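# Move the gold bowl from conveyor into foam tray

## Task

Pick up the gold bowl on the conveyor and set it in any unoccupied pocket of the foam tray with its film-covered side facing up, then leave it so that no part of the robot is in contact with it.

## Robot and tools

Robot: two arms on one table. left_arm sits on the +y side and carries a left hand; right_arm sits on the -y side and carries a right hand. Calibrated bases: left_arm at (+0.033, +0.249, +0.015) m, right_arm at (+0.044, -0.265, +0.016) m, each turned slightly about z. A camera stand is behind the arms. Cameras: cam_high, cam_low, cam_left_wrist, cam_right_wrist, all 672x504.

Frame: every position, orientation, velocity and offset uses the scene frame. Origin is at table-top height, halfway between the nominal bases; +x points out over the table, +z up, +y toward left_arm. Image left/right does not match arm names.

Hand point: a point fixed to each palm, about 0.05 m in front of it and 0.15 m out from the wrist face. Its +z runs along straight fingers, +y out of the palm, +x across the palm away from the thumb on the right hand and toward the thumb on the left hand. Straight fingers extend 0.06-0.07 m past it along +z, with their centre lines 0.06 m behind it along -y. A wrist bracket on the little-finger side can collide with things.

execute_actions(actions, cameras): actions is a list of actions, each lasting 0.5 s. An action is a table of at most 15 rows, one per 1/30 s step; if fewer rows are given, the final row repeats. Each row is one flat list of 28 numbers, all in [-1, 1], covering both arms even if one stays still: left dx, dy, dz, rx, ry, rz, then left little, ring, middle, index, thumb_bend, thumb_turn, force_limit, speed; then the same 14 for the right arm. The six pose numbers are an offset (not a pose) from that arm's Hand target at the start of the action, along scene axes; every row counts from that same start, and 1.0 equals 0.6 m or 180 degrees. rx, ry, rz form a single rotation vector, turning about the Hand target's position. Sending six zeros re-requests the current Hand target. The six motor numbers are absolute targets: +1 open/straight, -1 closed/curled; for thumb_turn, +1 is beside the palm and -1 opposite the fingers. force_limit maps -1 to about 0 N and +1 to 10 N at the fingertip (15 N for the two thumb motors). speed rises from nearly zero at -1 to full at +0.48 and stays full above; full travel takes 0.49 s. To keep a hand unchanged, resend the eight numbers last executed for it; if nothing was sent yet, use its hand_measured plus hand_force_limit and hand_speed. Images return only if cameras names them or actions is empty.

move(target, speed, blend, blocking, cameras): target is either one 28-number row or a list of up to 15 such rows, with pose offsets all taken from the same Hand targets (not chained). speed is top path speed in m/s, 0.002 to 4.3, default 0.25 (rotation capped at twice that in rad/s), one value or one per target. blend, in metres, rounds corners of a list; 0 means stop at each. All paths finish together, last at least 0.5 s and are cut off at 10 s. blocking=false returns after about 0.5 s while motion continues. The result adds a move: line saying how it ended (done, off_target, moving, held, fault) and which limits applied (paced = pose clipped, held = steps withheld). Paths do not avoid obstacles or the other arm; keep them away from the arm's own base.

wait(seconds 0-10), stop() brakes a running move, zoom_image(camera, region [x0, y0, x1, y1] in pixels, at most 504x504, only on the newest images), show_instructions() shows reference pages, finished_scene(scene 1 or 2) ends the scene irreversibly.

Results: end_effector_position (m) and end_effector_quat_wxyz per arm; Hand target, which is where the next offsets start; joint positions, velocities (may be summarised as within noise), torques (raw, include weight, offset and noisy). Per hand, six-value lists in motor order: hand_measured (position on the target scale), hand_stopped_by (moving, target, force, stalled, fault), hand_load_n (fingertip force, positive pushing open; near 0 after losing a grip). MOTOR HOT warns of heating; at 100 °C the arm goes limp for 30-60 s or more.

Behaviour: the arm tracks loosely; resting 1-3 cm (sometimes 5 cm) below or off the command is normal, and the elbow may sag under load. Commanded orientation is clipped to within 40 degrees of the measured one each step. If the hand rests short, send the missing distance as a new offset. Gripping works for objects roughly 0.035-0.065 m thick with the thumb in front of the palm; close slowly (speed -0.94 or less) for a gentle hold. A motor only starts when its target changes by at least 0.002. To squeeze harder raise force_limit and send a more-closed target; to loosen, send a more-open one.

Avoid: dropping the bowl or releasing it while moving, letting anything leave the table, fast impacts with fixed objects, hard pushes, overloading fingers, any contact between the two arms or one hand gripping the other's fingers, and long stretched or straining poses that heat motors. Loose objects may get bumped now and then. End with the bowl seated film side up and the hand clear.

Each tool is called as a command line: name --argument value for each argument, lists and objects as JSON in quotes; but a table of rows of numbers goes row by row, as --pt "numbers of a row", without its own name.

Reference images:

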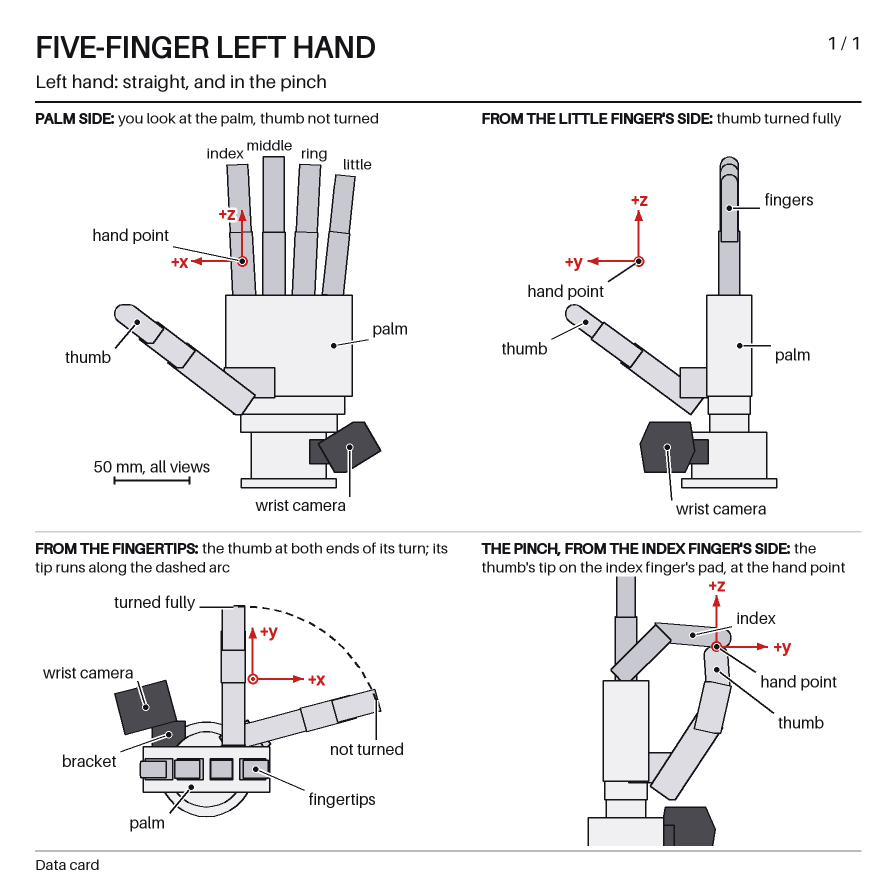

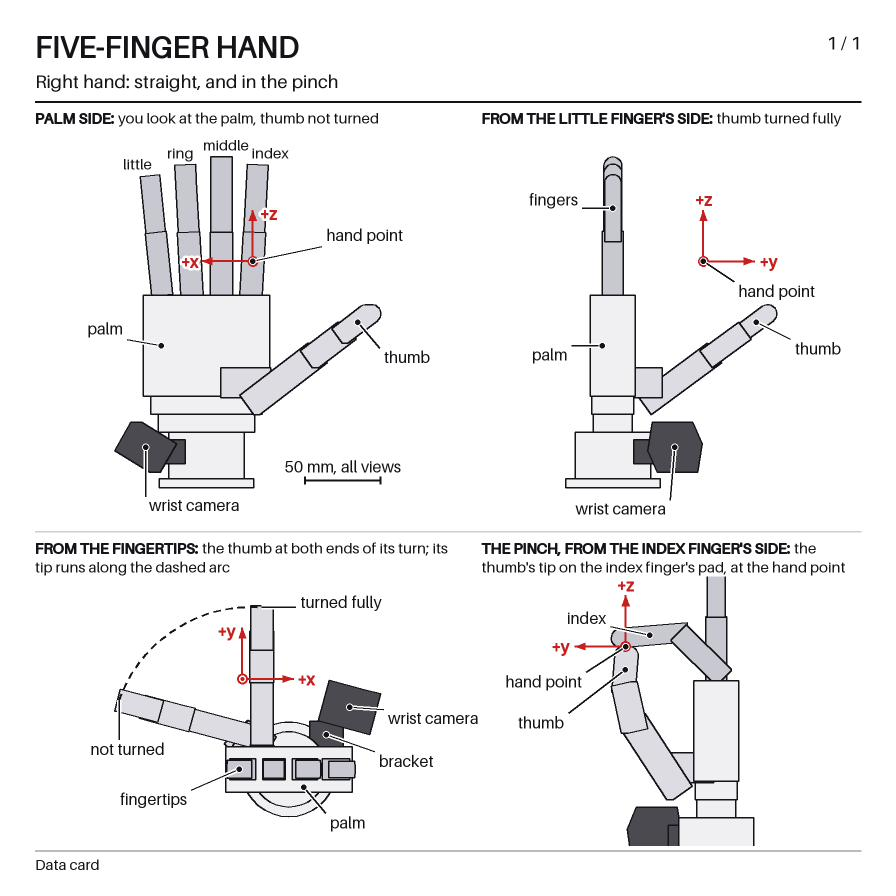

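## Session

execute_actions --actions '[]'

Scene clock: 0.00 s.
left_arm: end_effector_position=(+0.2231, -0.1283, +0.1346) hand_measured=(+1.000, +1.000, +1.000, +1.000, +1.000, +1.000) hand_load_n=(+0.0, +0.0, +0.0, +0.0, +0.0, +0.0) hand_stopped_by=(target, target, target, target, target, target) hand_force_limit=0.00 hand_speed=-0.80 end_effector_quat_wxyz=(+0.196, -0.470, +0.699, -0.502) | right_arm: end_effector_position=(+0.5631, -0.1613, +0.1734) hand_measured=(+1.000, +1.000, +1.000, +1.000, +1.000, +1.000) hand_load_n=(+0.0, +0.0, +0.0, +0.0, +0.0, +0.0) hand_stopped_by=(target, target, target, target, target, target) hand_force_limit=0.00 hand_speed=-0.80 end_effector_quat_wxyz=(+0.158, -0.499, +0.851, -0.049)
Joint positions: left_arm=[-1.203 1.021 0.457 0.044 -0.564 -0.516] | right_arm=[0.088 1.597 1.363 -1.009 -0.053 0.585]
Joint velocities: within noise
Joint torques (N m): no reading
Heat: left arm: hottest waist 28 °C; right arm: hottest elbow 25 °C.
Hand target: left_arm +0.2256, -0.1356, +0.1451; +0.194, -0.470, +0.694, -0.510 | right_arm +0.5722, -0.1607, +0.1853; +0.171, -0.498, +0.848, -0.055

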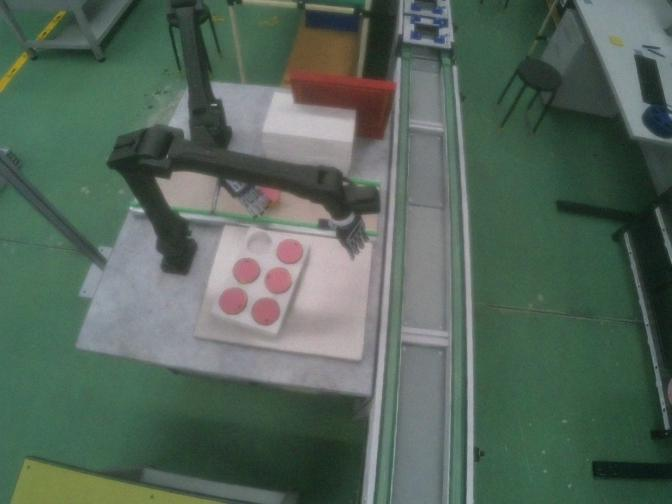

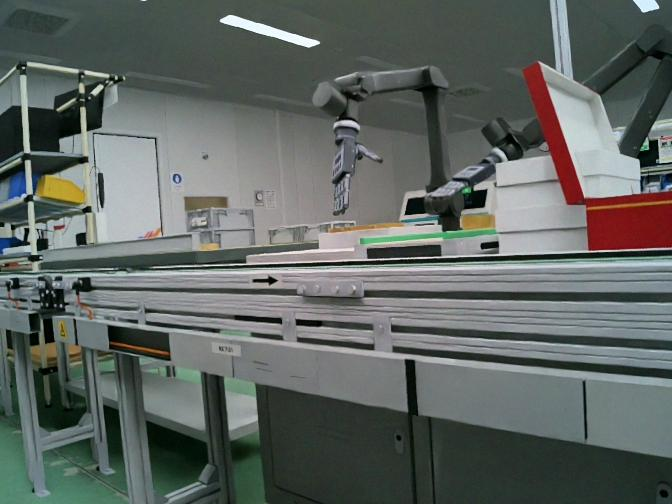

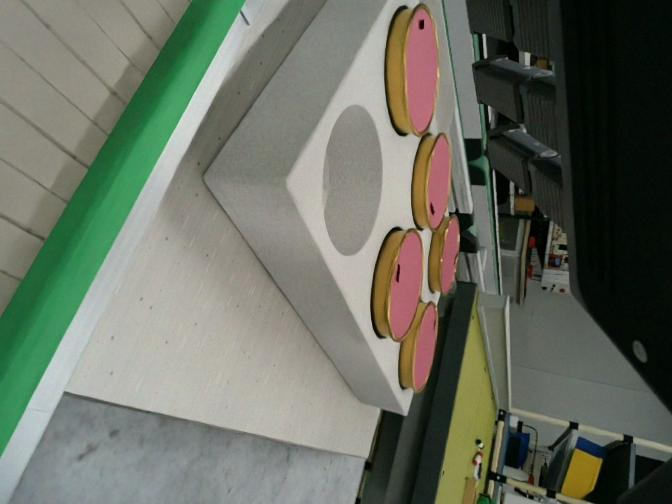

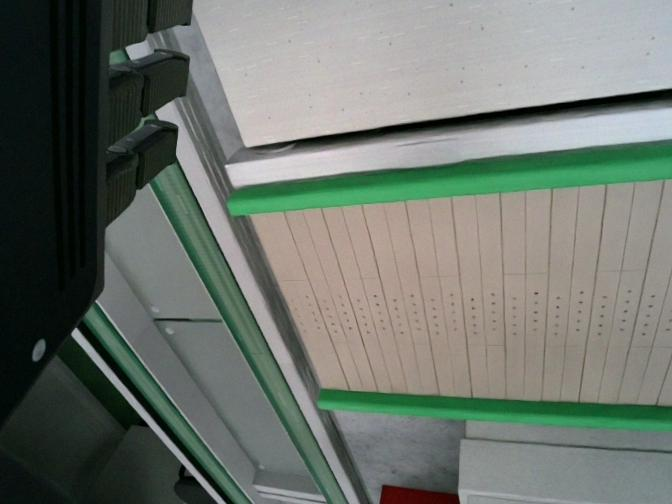

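zoom_image --camera "cam_high" --region '[100, 80, 400, 380]'

zoom_image --camera "cam_high" --region '[180, 150, 300, 270]'

Scaled by 1.680 from the camera's 672x504 image, which has a finer 960x720 frame.

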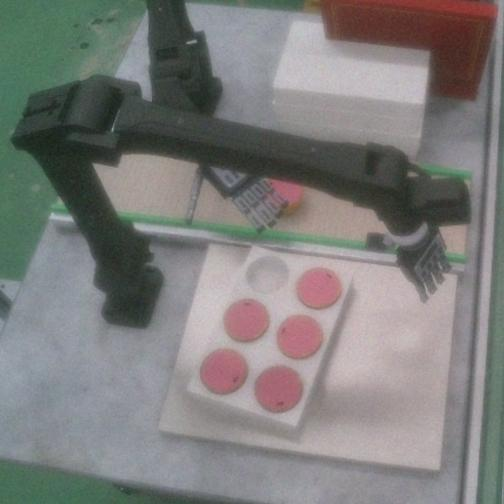

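Scaled by 4.200 from the camera's 672x504 image, which has a finer 960x720 frame.

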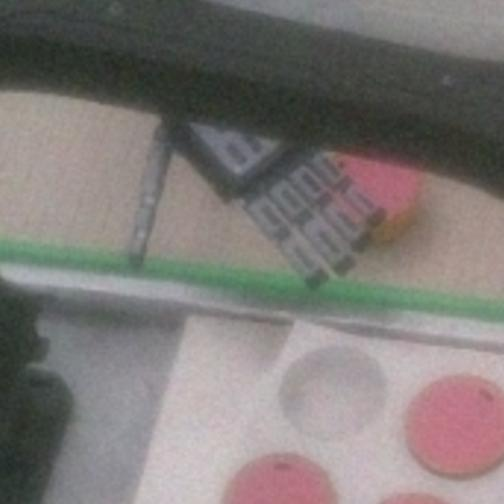

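move --target '[0, 0.3, 0.2, 0, 0, 0, 1, 1, 1, 1, 1, 1, 0, -0.8, 0, 0, 0.1, 0, 0, 0, 1, 1, 1, 1, 1, 1, 0, -0.8]' --speed 0.25 --cameras '["all"]'

Scene clock: 65.17 s.
left_arm: end_effector_position=(+0.2228, +0.0435, +0.2283) hand_measured=(+1.000, +1.000, +1.000, +1.000, +1.000, +1.000) hand_load_n=(+0.0, +0.0, +0.0, -0.5, +0.0, -0.5) hand_stopped_by=(target, target, target, target, target, target) hand_force_limit=0.00 hand_speed=-0.80 end_effector_quat_wxyz=(+0.185, -0.480, +0.706, -0.488) | right_arm: end_effector_position=(+0.5550, -0.1618, +0.2123) hand_measured=(+1.000, +1.000, +1.000, +1.000, +1.000, +1.000) hand_load_n=(+0.0, +0.0, +0.0, +0.0, +0.0, +0.0) hand_stopped_by=(target, target, target, target, target, target) hand_force_limit=0.00 hand_speed=-0.80 end_effector_quat_wxyz=(+0.141, -0.500, +0.853, -0.040)
Joint positions: left_arm=[-0.699 0.319 0.496 -0.654 -0.107 -0.291] | right_arm=[0.088 1.583 1.454 -1.153 -0.053 0.585]
Joint torques (N m): left_arm=[0.85 -0.21 14.3 1.37 0.21 0] | right_arm=[-0.03 -12.51 15.69 0.46 -0.11 -0.09]
Heat: left arm: hottest elbow 32 °C; right arm: hottest elbow 29 °C.
Hand target: left_arm +0.2255, +0.0444, +0.2651; +0.194, -0.470, +0.694, -0.510 | right_arm +0.5722, -0.1606, +0.2454; +0.171, -0.498, +0.848, -0.055
Off the commanded pose: left_arm 0.037 m, 3 deg | right_arm 0.037 m, 4 deg.
move: off_target (left_arm, right_arm)

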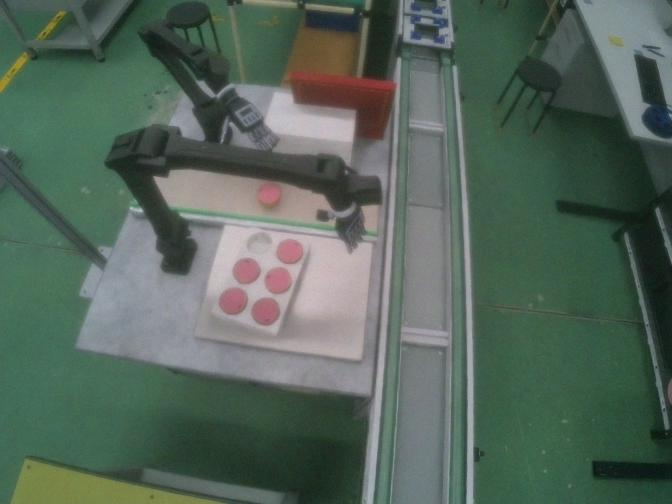

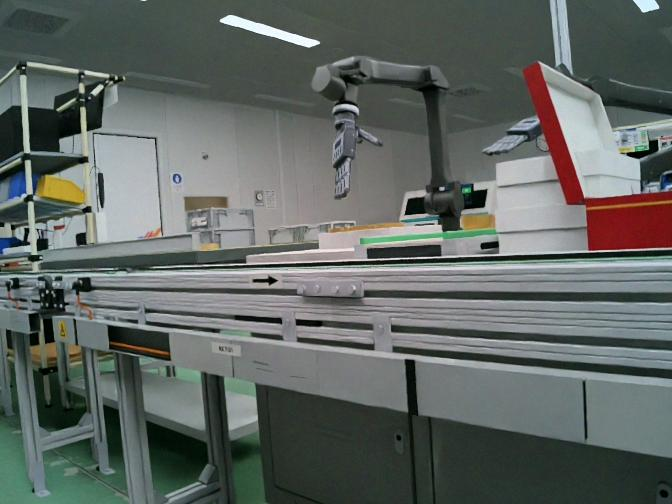

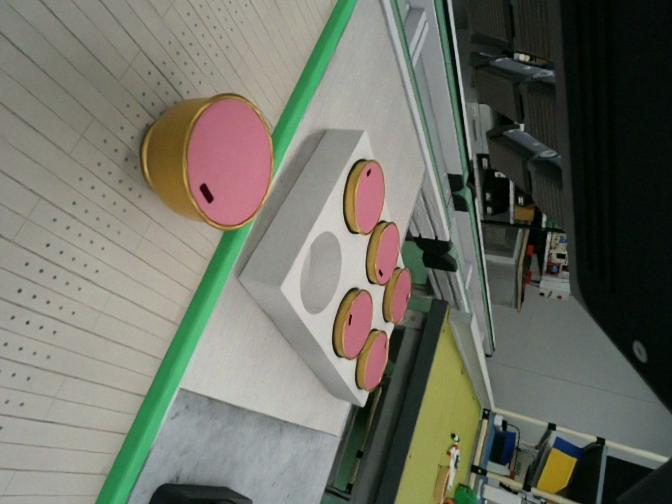

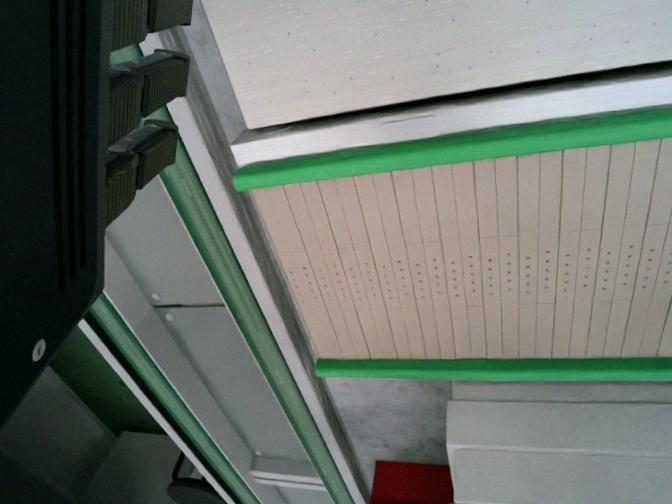

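zoom_image --camera "cam_left_wrist" --region '[100, 60, 420, 420]'

zoom_image --camera "cam_high" --region '[200, 160, 340, 300]'

Scaled by 1.400 from the camera's 672x504 image, which has a finer 960x720 frame.

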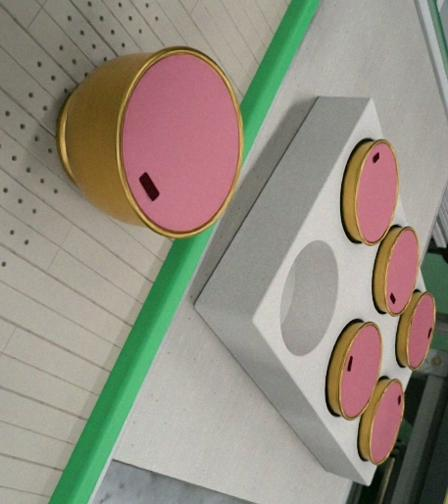

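Scaled by 3.600 from the camera's 672x504 image, which has a finer 960x720 frame.

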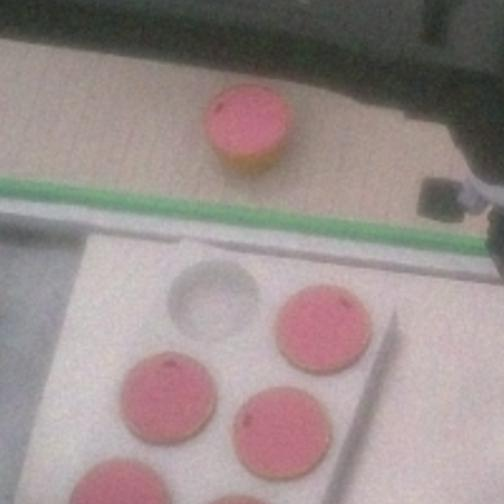

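zoom_image --camera "cam_high" --region '[190, 60, 320, 190]'

zoom_image --camera "cam_high" --region '[100, 120, 400, 420]'

Scaled by 3.877 from the camera's 672x504 image, which has a finer 960x720 frame.

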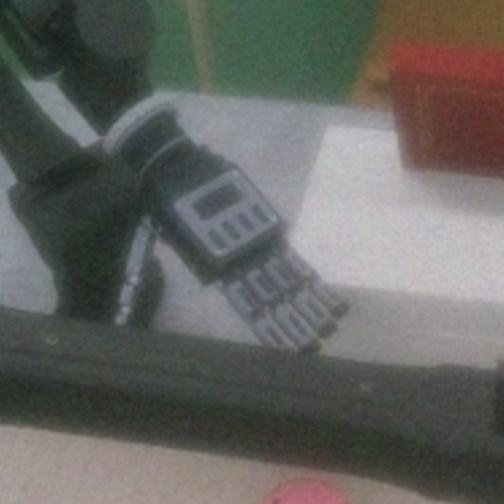

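Scaled by 1.680 from the camera's 672x504 image, which has a finer 960x720 frame.

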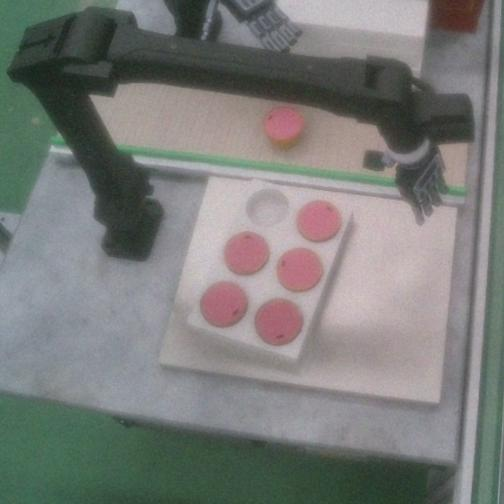

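move --pt "0.04 -0.025 0.065 0.103 0.005 -0.186 1 1 1 1 1 -1 0 0 -0.265 -0.604 0.1 0 0 -0.256 1 1 1 1 1 1 0 -0.8" --speed 0.3 --cameras '["all"]'

Scene clock: 209.80 s.
left_arm: end_effector_position=(+0.2397, +0.0317, +0.2778) hand_measured=(+1.000, +1.000, +1.000, +1.000, +1.000, -1.000) hand_load_n=(+0.0, +0.0, +0.0, +0.0, +0.0, +0.0) hand_stopped_by=(target, target, target, target, target, target) hand_force_limit=0.00 hand_speed=0.00 end_effector_quat_wxyz=(+0.092, -0.227, +0.877, -0.413) | right_arm: end_effector_position=(+0.4037, -0.5091, +0.2838) hand_measured=(+1.000, +1.000, +1.000, +1.000, +1.000, +1.000) hand_load_n=(-0.5, +0.0, -0.5, +0.0, -0.5, +0.0) hand_stopped_by=(target, target, target, target, target, target) hand_force_limit=0.00 hand_speed=-0.80 end_effector_quat_wxyz=(+0.122, -0.126, +0.979, -0.102)
Joint positions: left_arm=[-0.475 0.722 0.861 -0.929 0.441 0.372] | right_arm=[-0.735 1.333 1.372 -1.296 -0.059 0.567]
Joint torques (N m): left_arm=[0.91 -2.08 13.98 0.96 0.46 0.03] | right_arm=[-0.79 -6.89 16.01 0.55 -0.23 -0.17]
Heat: left arm: hottest elbow 47 °C; right arm: hottest elbow 42 °C.
Hand target: left_arm +0.2495, +0.0294, +0.3041; +0.106, -0.218, +0.873, -0.424 | right_arm +0.4133, -0.5231, +0.3054; +0.135, -0.126, +0.976, -0.118
Off the commanded pose: left_arm 0.028 m, 2 deg | right_arm 0.027 m, 2 deg.
move: off_target (left_arm, right_arm)

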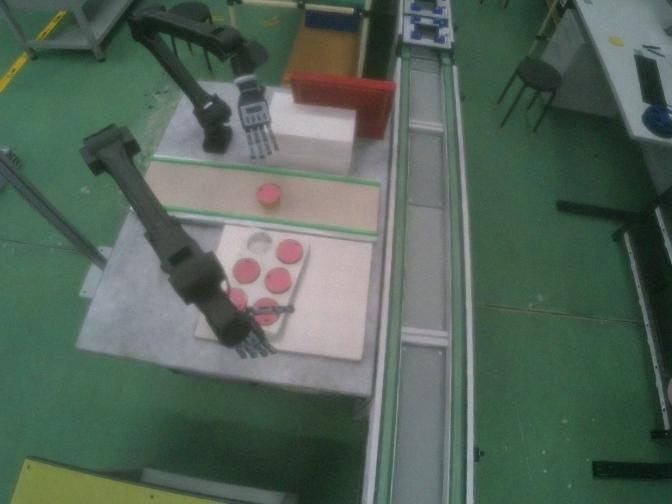

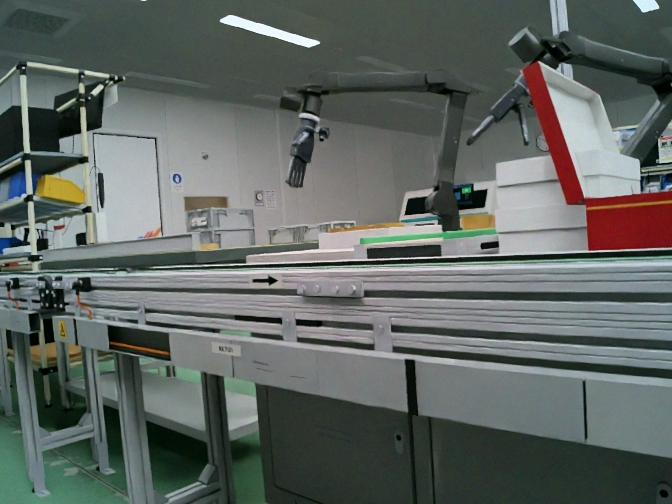

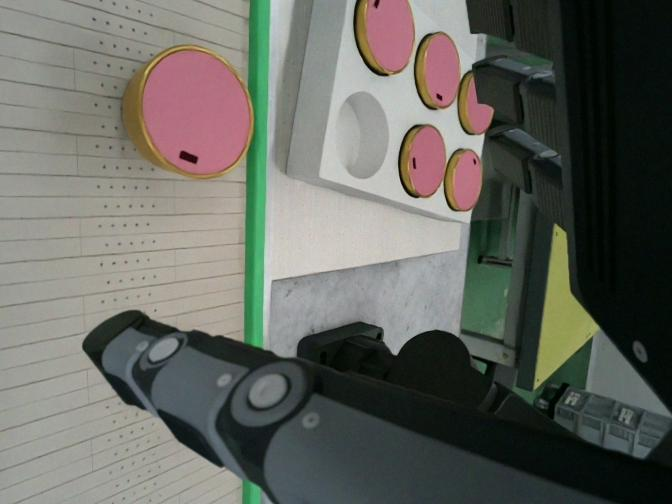

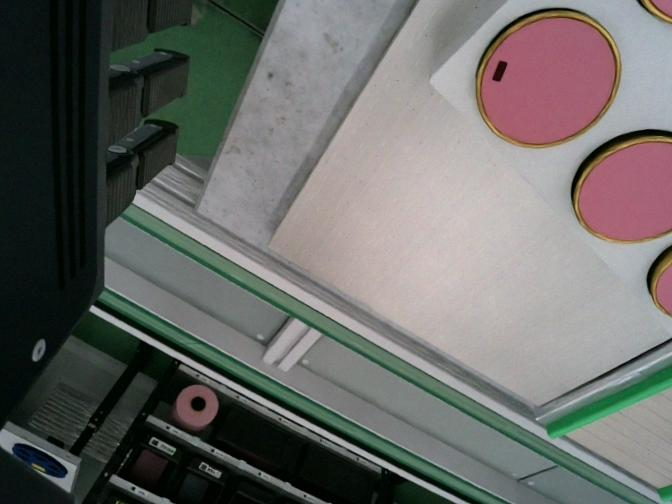

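move --target '[0.043, -0.066, -0.207, 0, 0, 0, 1, 1, 1, 1, 1, -1, 0, 0, -0.505, -0.228, 0, 0, 0, -0.25, 1, 1, 1, 1, 1, 1, 0, -0.8]' --speed 0.3 --cameras '["cam_high","cam_left_wrist"]'

Scene clock: 277.47 s.
left_arm: end_effector_position=(+0.2767, -0.0075, +0.1881) hand_measured=(+1.000, +1.000, +1.000, +1.000, +1.000, -1.000) hand_load_n=(+0.0, +0.0, +0.0, +0.0, +0.0, +0.0) hand_stopped_by=(target, target, target, target, target, target) hand_force_limit=0.00 hand_speed=0.00 end_effector_quat_wxyz=(+0.111, -0.215, +0.872, -0.425) | right_arm: end_effector_position=(+0.1146, -0.6526, +0.2989) hand_measured=(+1.000, +1.000, +1.000, +1.000, +1.000, +1.000) hand_load_n=(+0.0, +0.0, +0.0, +0.0, +0.0, +0.0) hand_stopped_by=(target, target, target, target, target, target) hand_force_limit=0.00 hand_speed=-0.80 end_effector_quat_wxyz=(+0.078, +0.255, +0.951, -0.155)
Joint positions: left_arm=[-0.544 0.86 0.668 -0.531 0.385 0.335] | right_arm=[-1.548 1.213 1.302 -1.319 -0.07 0.538]
Joint torques (N m): left_arm=[-0.26 -3.72 8.31 2.47 0.2 -0.26] | right_arm=[-0.85 -5.48 12.38 0.87 -0.24 -0.16]
Heat: left arm: hottest elbow 45 °C; right arm: hottest elbow 45 °C.
Hand target: left_arm +0.2753, -0.0102, +0.1799; +0.106, -0.218, +0.873, -0.424 | right_arm +0.1104, -0.6599, +0.3054; +0.080, +0.256, +0.950, -0.161
Off the commanded pose: left_arm 0.009 m, 1 deg | right_arm 0.011 m, 1 deg.
move: off_target (right_arm)
Images, in order (width x height): cam_high 672x504, cam_left_wrist 672x504.

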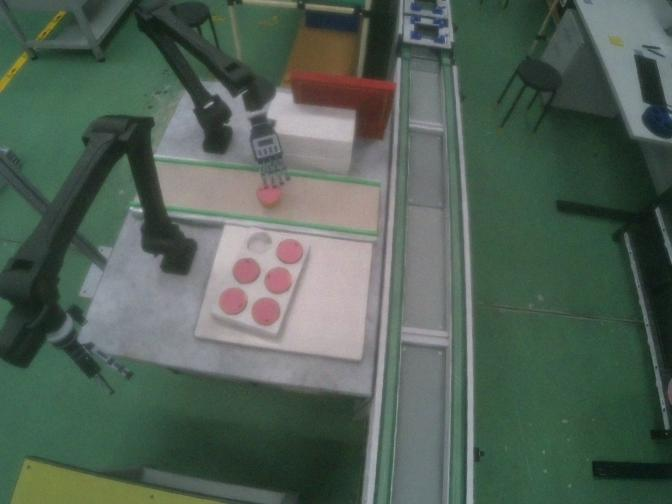

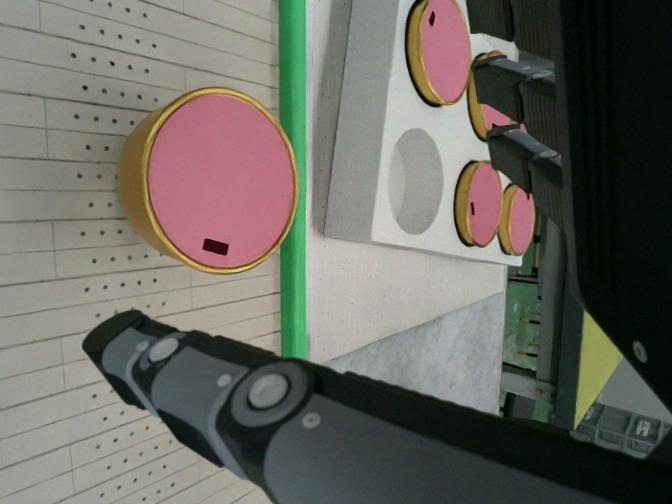

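move --target '[0.02, -0.037, -0.075, 0, 0, 0, -1, -1, 1, 1, 1, -1, 0, 0, 0, 0, 0, 0, 0, 0, 1, 1, 1, 1, 1, 1, 0, -0.8]' --speed 0.2 --cameras '["cam_high","cam_left_wrist"]'

zoom_image --camera "cam_high" --region '[210, 130, 330, 250]'

Scene clock: 311.33 s.
left_arm: end_effector_position=(+0.2893, -0.0300, +0.1425) hand_measured=(-1.000, -1.000, +1.000, +1.000, +1.000, -1.000) hand_load_n=(+0.0, +0.0, +0.0, +0.0, +0.0, +0.0) hand_stopped_by=(target, target, target, target, target, target) hand_force_limit=0.00 hand_speed=0.00 end_effector_quat_wxyz=(+0.111, -0.214, +0.872, -0.425) | right_arm: end_effector_position=(+0.1146, -0.6525, +0.2989) hand_measured=(+1.000, +1.000, +1.000, +1.000, +1.000, +1.000) hand_load_n=(+0.0, +0.0, +0.0, +0.0, -0.5, +0.0) hand_stopped_by=(target, target, target, target, target, target) hand_force_limit=0.00 hand_speed=-0.80 end_effector_quat_wxyz=(+0.078, +0.255, +0.951, -0.155)
Joint positions: left_arm=[-0.587 0.985 0.607 -0.336 0.354 0.305] | right_arm=[-1.548 1.213 1.302 -1.319 -0.07 0.538]
Joint torques (N m): left_arm=[-0.15 -4.72 8.03 2.47 0.18 -0.25] | right_arm=[-0.91 -5.6 12.37 0.83 -0.24 -0.16]
Heat: left arm: hottest elbow 44 °C; right arm: hottest elbow 41 °C.
Hand target: left_arm +0.2873, -0.0324, +0.1349; +0.106, -0.218, +0.873, -0.424 | right_arm +0.1104, -0.6599, +0.3054; +0.080, +0.256, +0.950, -0.161
Off the commanded pose: left_arm 0.008 m, 1 deg | right_arm 0.011 m, 1 deg.
move: off_target (right_arm)
Images, in order (width x height): cam_high 672x504, cam_left_wrist 672x504.

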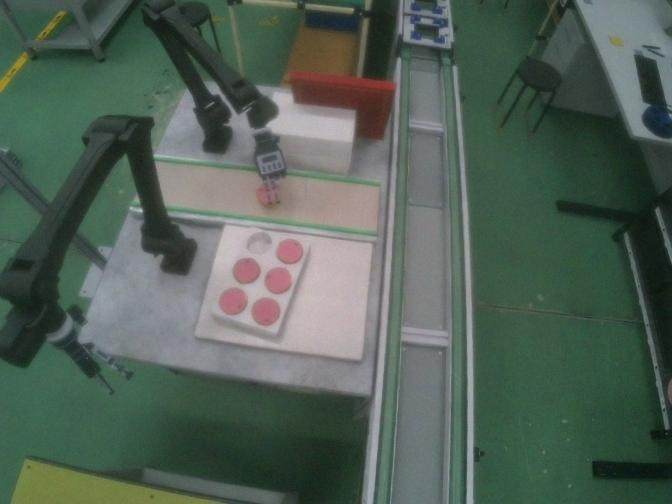

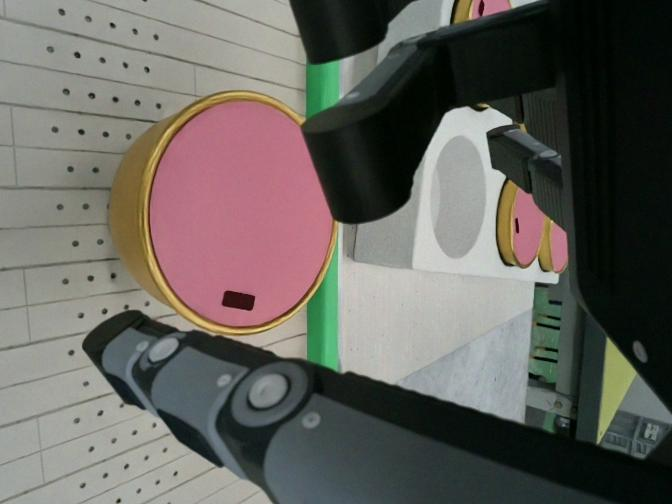

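Scaled by 4.200 from the camera's 672x504 image, which has a finer 960x720 frame.

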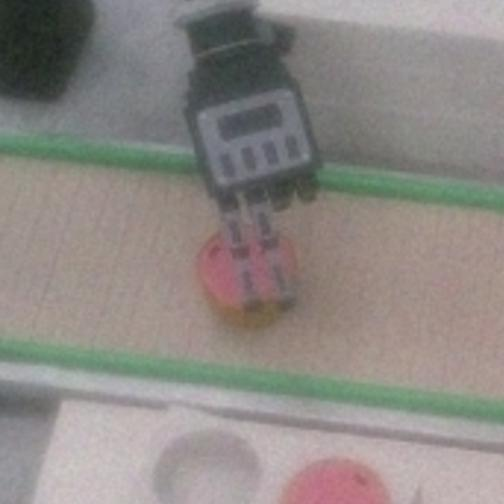

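move --target '[0, 0, 0, 0, 0, 0, -1, -1, 0.6, 0.6, 1, -1, -0.5, 0, 0, 0, 0, 0, 0, 0, 1, 1, 1, 1, 1, 1, 0, -0.8]' --speed 0.2 --cameras '["cam_high","cam_left_wrist"]'

zoom_image --camera "cam_high" --region '[230, 140, 310, 220]'

Scene clock: 375.83 s.
left_arm: end_effector_position=(+0.2894, -0.0301, +0.1426) hand_measured=(-1.000, -1.000, +0.600, +0.600, +1.000, -1.000) hand_load_n=(+0.0, +0.0, +0.0, +0.0, +0.0, +0.0) hand_stopped_by=(target, target, target, target, target, target) hand_force_limit=-0.50 hand_speed=0.00 end_effector_quat_wxyz=(+0.111, -0.215, +0.872, -0.425) | right_arm: end_effector_position=(+0.1146, -0.6525, +0.2989) hand_measured=(+1.000, +1.000, +1.000, +1.000, +1.000, +1.000) hand_load_n=(+0.0, +0.0, +0.0, +0.0, -0.5, +0.0) hand_stopped_by=(target, target, target, target, target, target) hand_force_limit=0.00 hand_speed=-0.80 end_effector_quat_wxyz=(+0.078, +0.255, +0.951, -0.155)
Joint positions: left_arm=[-0.587 0.985 0.607 -0.335 0.353 0.304] | right_arm=[-1.548 1.213 1.302 -1.319 -0.07 0.538]
Joint torques (N m): left_arm=[-0.21 -4.78 8.03 2.44 0.18 -0.25] | right_arm=[-0.85 -5.42 12.4 0.81 -0.24 -0.16]
Heat: left arm: hottest elbow 40 °C; right arm: hottest elbow 39 °C.
Hand target: left_arm +0.2874, -0.0324, +0.1349; +0.106, -0.218, +0.873, -0.424 | right_arm +0.1104, -0.6599, +0.3054; +0.080, +0.256, +0.950, -0.161
Off the commanded pose: left_arm 0.008 m, 1 deg | right_arm 0.011 m, 1 deg.
move: off_target (right_arm)
Images, in order (width x height): cam_high 672x504, cam_left_wrist 672x504.

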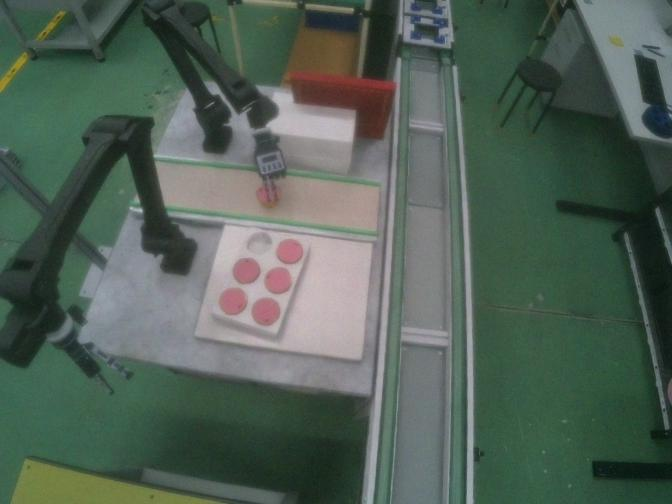

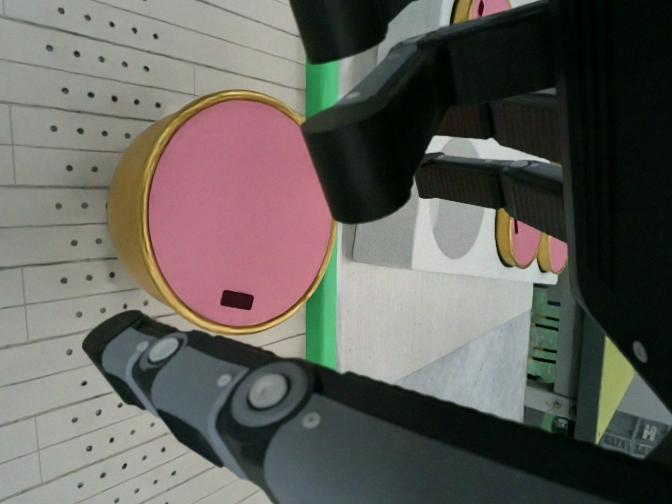

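Scaled by 6.300 from the camera's 672x504 image, which has a finer 960x720 frame.

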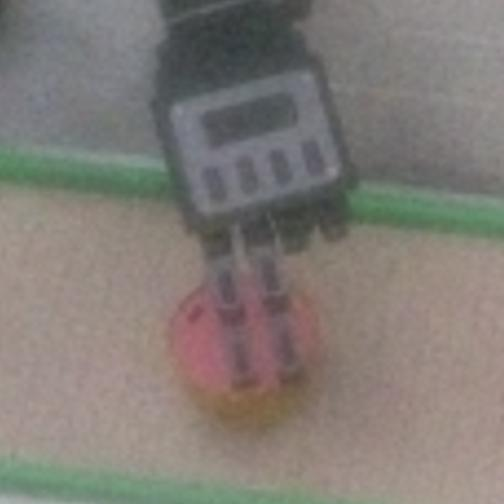

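move --target '[-0.002, -0.011, -0.038, 0, 0, 0, -1, -1, 0.7, 0.7, 1, -1, -0.5, 0, 0, 0, 0, 0, 0, 0, 1, 1, 1, 1, 1, 1, 0, -0.8]' --speed 0.1 --cameras '["cam_high","cam_left_wrist"]'

zoom_image --camera "cam_high" --region '[230, 140, 310, 220]'

Scene clock: 395.50 s.
left_arm: end_effector_position=(+0.2895, -0.0374, +0.1210) hand_measured=(-1.000, -1.000, +0.700, +0.700, +1.000, -1.000) hand_load_n=(+0.0, +0.0, +0.0, +0.0, +0.0, +0.0) hand_stopped_by=(target, target, target, target, target, target) hand_force_limit=-0.50 hand_speed=0.00 end_effector_quat_wxyz=(+0.112, -0.215, +0.872, -0.426) | right_arm: end_effector_position=(+0.1146, -0.6525, +0.2989) hand_measured=(+1.000, +1.000, +1.000, +1.000, +1.000, +1.000) hand_load_n=(+0.0, +0.0, +0.0, +0.0, +0.0, +0.0) hand_stopped_by=(target, target, target, target, target, target) hand_force_limit=0.00 hand_speed=-0.80 end_effector_quat_wxyz=(+0.078, +0.255, +0.951, -0.155)
Joint positions: left_arm=[-0.608 1.031 0.57 -0.245 0.338 0.29] | right_arm=[-1.548 1.213 1.302 -1.319 -0.07 0.538]
Joint torques (N m): left_arm=[-0.26 -5.01 7.6 2.51 0.17 -0.26] | right_arm=[-0.97 -5.54 12.37 0.87 -0.23 -0.16]
Heat: left arm: hottest elbow 39 °C; right arm: hottest elbow 38 °C.
Hand target: left_arm +0.2861, -0.0390, +0.1122; +0.106, -0.218, +0.873, -0.424 | right_arm +0.1104, -0.6599, +0.3054; +0.080, +0.256, +0.950, -0.161
Off the commanded pose: left_arm 0.010 m, 1 deg | right_arm 0.011 m, 1 deg.
move: off_target (right_arm)
Images, in order (width x height): cam_high 672x504, cam_left_wrist 672x504.

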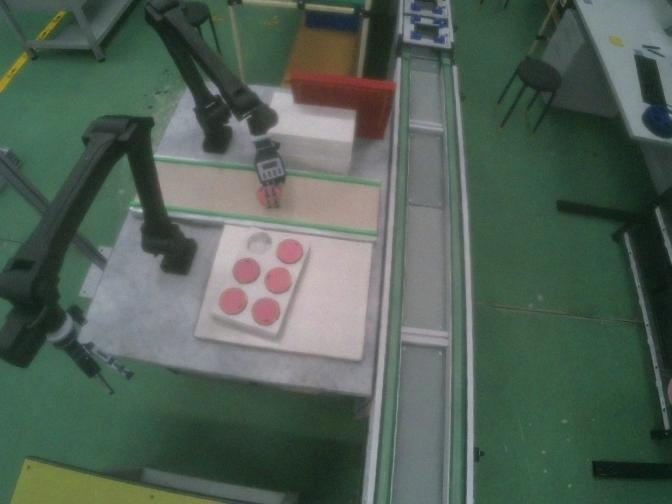

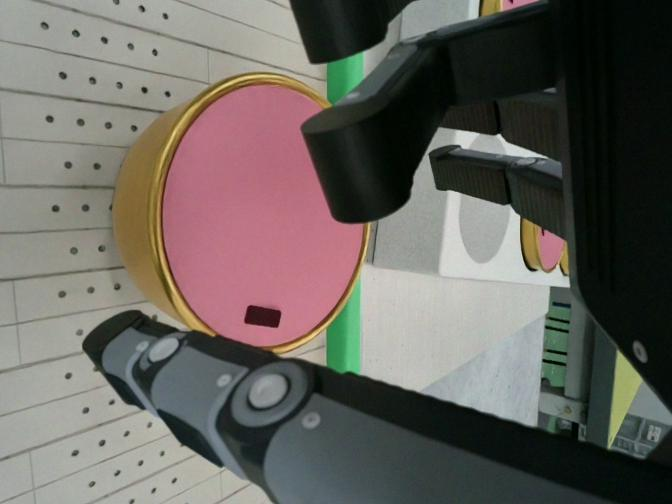

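Scaled by 6.300 from the camera's 672x504 image, which has a finer 960x720 frame.

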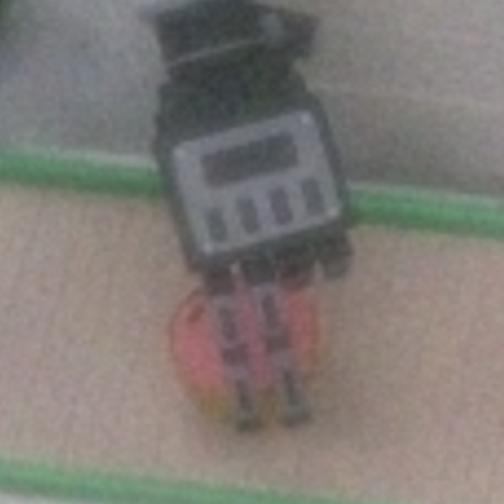

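move --target '[0, 0, -0.012, 0, 0, 0, -1, -1, 0.7, 0.7, 1, -1, -0.5, 0, 0, 0, 0, 0, 0, 0, 1, 1, 1, 1, 1, 1, 0, -0.8]' --speed 0.1

move --target '[0, 0, 0, 0, 0, 0, -1, -1, 0.1, 0.1, 1, -1, -0.6, -0.85, 0, 0, 0, 0, 0, 0, 1, 1, 1, 1, 1, 1, 0, -0.8]' --speed 0.1 --cameras '["cam_high","cam_left_wrist"]'

zoom_image --camera "cam_high" --region '[230, 140, 310, 220]'

Scene clock: 420.87 s.
left_arm: end_effector_position=(+0.2897, -0.0376, +0.1139) hand_measured=(-1.000, -1.000, +0.700, +0.700, +1.000, -1.000) hand_load_n=(+0.0, +0.0, +0.0, +0.0, +0.0, +0.5) hand_stopped_by=(target, target, target, target, target, target) hand_force_limit=-0.50 hand_speed=0.00 end_effector_quat_wxyz=(+0.112, -0.214, +0.872, -0.426) | right_arm: end_effector_position=(+0.1146, -0.6525, +0.2989) hand_measured=(+1.000, +1.000, +1.000, +1.000, +1.000, +1.000) hand_load_n=(+0.0, +0.0, +0.0, +0.0, +0.0, +0.0) hand_stopped_by=(target, target, target, target, target, target) hand_force_limit=0.00 hand_speed=-0.80 end_effector_quat_wxyz=(+0.078, +0.255, +0.951, -0.155)
Joint positions: left_arm=[-0.608 1.044 0.557 -0.219 0.337 0.29] | right_arm=[-1.548 1.213 1.302 -1.319 -0.07 0.538]
Joint torques (N m): left_arm=[-0.26 -5.07 7.46 2.44 0.17 -0.26] | right_arm=[-0.97 -5.54 12.38 0.84 -0.25 -0.16]
Heat: left arm: hottest elbow 36 °C; right arm: hottest elbow 38 °C.
Hand target: left_arm +0.2861, -0.0390, +0.1049; +0.106, -0.218, +0.873, -0.423 | right_arm +0.1104, -0.6599, +0.3054; +0.080, +0.256, +0.950, -0.161
Off the commanded pose: left_arm 0.010 m, 1 deg | right_arm 0.011 m, 1 deg.
move: off_target (right_arm)

Scene clock: 422.57 s.
left_arm: end_effector_position=(+0.2910, -0.0397, +0.1157) hand_measured=(-1.000, -1.000, +0.258, +0.100, +1.000, -1.000) hand_load_n=(+0.5, +0.0, +0.0, +0.0, +0.0, +0.0) hand_stopped_by=(target, target, force, target, target, target) hand_force_limit=-0.60 hand_speed=-0.85 end_effector_quat_wxyz=(+0.114, -0.214, +0.869, -0.430) | right_arm: end_effector_position=(+0.1146, -0.6525, +0.2989) hand_measured=(+1.000, +1.000, +1.000, +1.000, +1.000, +1.000) hand_load_n=(+0.0, +0.0, +0.0, +0.0, -0.5, +0.0) hand_stopped_by=(target, target, target, target, target, target) hand_force_limit=0.00 hand_speed=-0.80 end_effector_quat_wxyz=(+0.078, +0.255, +0.951, -0.155)
Joint positions: left_arm=[-0.61 1.044 0.557 -0.207 0.337 0.285] | right_arm=[-1.548 1.213 1.302 -1.319 -0.07 0.538]
Joint torques (N m): left_arm=[-0.15 -5.07 7.5 2 0.17 -0.2] | right_arm=[-0.97 -5.42 12.37 0.85 -0.24 -0.17]
Heat: left arm: hottest elbow 36 °C; right arm: hottest elbow 38 °C.
Hand target: left_arm +0.2861, -0.0390, +0.1049; +0.106, -0.218, +0.873, -0.423 | right_arm +0.1104, -0.6599, +0.3054; +0.080, +0.256, +0.950, -0.161
Off the commanded pose: left_arm 0.012 m, 1 deg | right_arm 0.011 m, 1 deg.
move: off_target (left_arm, right_arm)
Images, in order (width x height): cam_high 672x504, cam_left_wrist 672x504.

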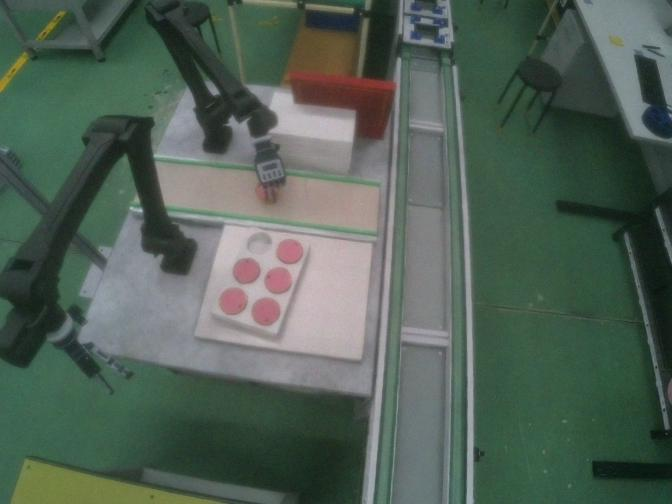

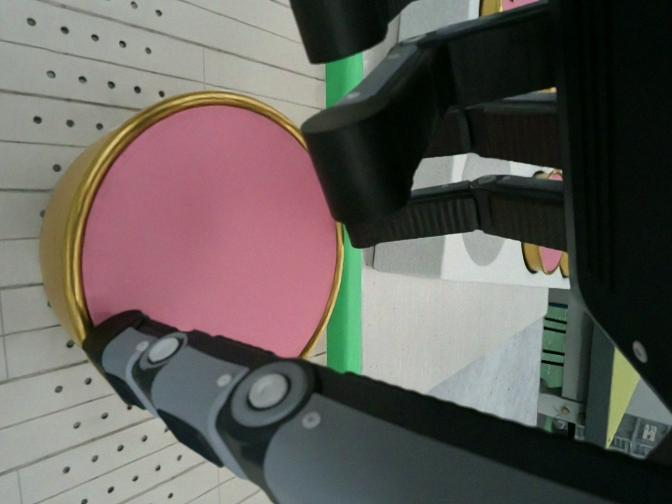

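Scaled by 6.300 from the camera's 672x504 image, which has a finer 960x720 frame.

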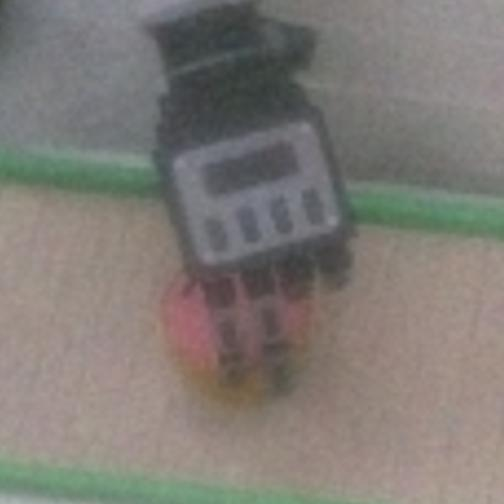

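move --pt "0 0 0 0 0 0 -1 -1 0.7 0.7 1 -1 -0.6 -0.4 0 0 0 0 0 0 1 1 1 1 1 1 0 -0.8" --pt "0.015 0.015 0 0 0 0 -1 -1 0.7 0.7 1 -1 -0.6 -0.4 0 0 0 0 0 0 1 1 1 1 1 1 0 -0.8" --speed 0.1 --cameras '["cam_left_wrist"]'

Scene clock: 434.10 s.
left_arm: end_effector_position=(+0.2949, -0.0351, +0.1165) hand_measured=(-1.000, -1.000, +0.700, +0.700, +1.000, -1.000) hand_load_n=(+0.0, +0.5, +0.0, +0.0, +0.0, +0.5) hand_stopped_by=(target, target, target, target, target, target) hand_force_limit=-0.60 hand_speed=-0.40 end_effector_quat_wxyz=(+0.109, -0.218, +0.867, -0.435) | right_arm: end_effector_position=(+0.1146, -0.6525, +0.2989) hand_measured=(+1.000, +1.000, +1.000, +1.000, +1.000, +1.000) hand_load_n=(+0.0, +0.0, +0.0, +0.0, +0.0, +0.0) hand_stopped_by=(target, target, target, target, target, target) hand_force_limit=0.00 hand_speed=-0.80 end_effector_quat_wxyz=(+0.078, +0.255, +0.951, -0.155)
Joint positions: left_arm=[-0.581 1.046 0.557 -0.207 0.366 0.29] | right_arm=[-1.548 1.213 1.302 -1.319 -0.07 0.538]
Joint torques (N m): left_arm=[0.97 -4.66 7.92 1.61 0.32 0.09] | right_arm=[-0.97 -5.6 12.38 0.84 -0.24 -0.17]
Heat: left arm: hottest elbow 36 °C; right arm: hottest elbow 38 °C.
Hand target: left_arm +0.2951, -0.0299, +0.1049; +0.106, -0.218, +0.873, -0.424 | right_arm +0.1104, -0.6599, +0.3054; +0.080, +0.256, +0.950, -0.161
Off the commanded pose: left_arm 0.013 m, 1 deg | right_arm 0.011 m, 1 deg.
move: off_target (left_arm, right_arm)
Images, in order (width x height): cam_left_wrist 672x504.

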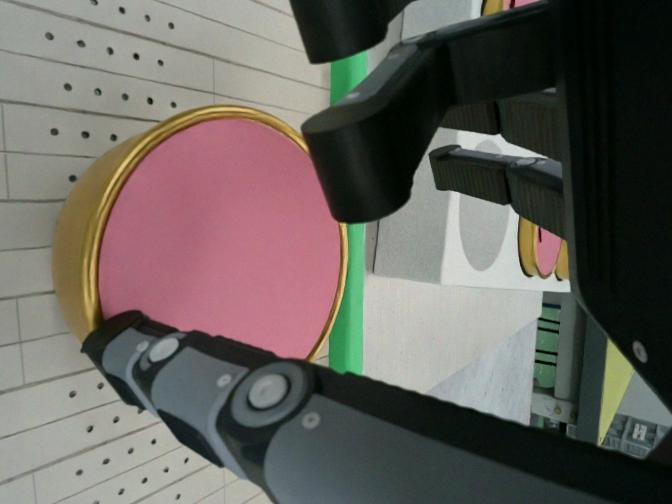

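move --pt "0 0.01 0.025 0 0 0 -1 -1 0.7 0.7 1 -1 -0.6 -0.4 0 0 0 0 0 0 1 1 1 1 1 1 0 -0.8" --pt "-0.002 0.022 0.025 0 0 0 -1 -1 0.7 0.7 1 -1 -0.6 -0.4 0 0 0 0 0 0 1 1 1 1 1 1 0 -0.8" --pt "-0.002 0.022 -0.005 0 0 0 -1 -1 0.7 0.7 1 -1 -0.6 -0.4 0 0 0 0 0 0 1 1 1 1 1 1 0 -0.8" --speed 0.1 --cameras '["cam_left_wrist"]'

Scene clock: 450.60 s.
left_arm: end_effector_position=(+0.2933, -0.0198, +0.1110) hand_measured=(-1.000, -1.000, +0.700, +0.700, +1.000, -1.000) hand_load_n=(+0.0, +0.0, +0.0, +0.0, +0.0, +0.0) hand_stopped_by=(target, target, target, target, target, target) hand_force_limit=-0.60 hand_speed=-0.40 end_effector_quat_wxyz=(+0.106, -0.220, +0.871, -0.427) | right_arm: end_effector_position=(+0.1146, -0.6525, +0.2989) hand_measured=(+1.000, +1.000, +1.000, +1.000, +1.000, +1.000) hand_load_n=(+0.0, +0.0, +0.0, +0.0, +0.0, +0.0) hand_stopped_by=(target, target, target, target, target, target) hand_force_limit=0.00 hand_speed=-0.80 end_effector_quat_wxyz=(+0.078, +0.255, +0.951, -0.155)
Joint positions: left_arm=[-0.543 1.03 0.543 -0.239 0.391 0.322] | right_arm=[-1.548 1.213 1.302 -1.319 -0.07 0.538]
Joint torques (N m): left_arm=[0.85 -4.84 7.45 2.43 0.42 0.02] | right_arm=[-0.85 -5.48 12.37 0.85 -0.23 -0.16]
Heat: left arm: hottest elbow 36 °C; right arm: hottest elbow 38 °C.
Hand target: left_arm +0.2940, -0.0168, +0.1019; +0.106, -0.218, +0.873, -0.424 | right_arm +0.1104, -0.6599, +0.3054; +0.080, +0.256, +0.950, -0.161
Off the commanded pose: left_arm 0.010 m, 0 deg | right_arm 0.011 m, 1 deg.
move: off_target (right_arm)
Images, in order (width x height): cam_left_wrist 672x504.

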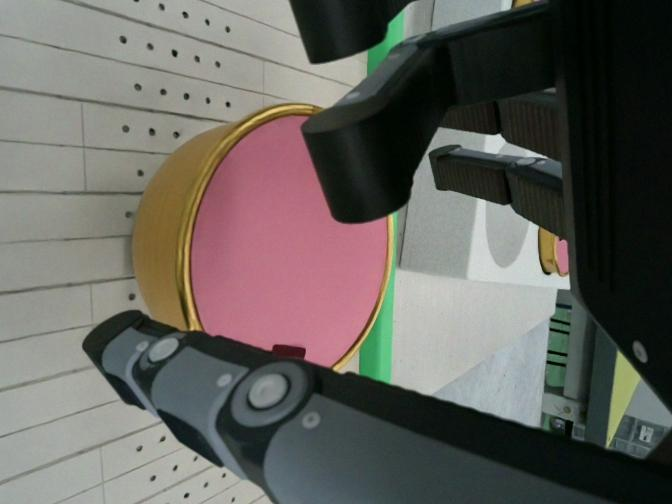

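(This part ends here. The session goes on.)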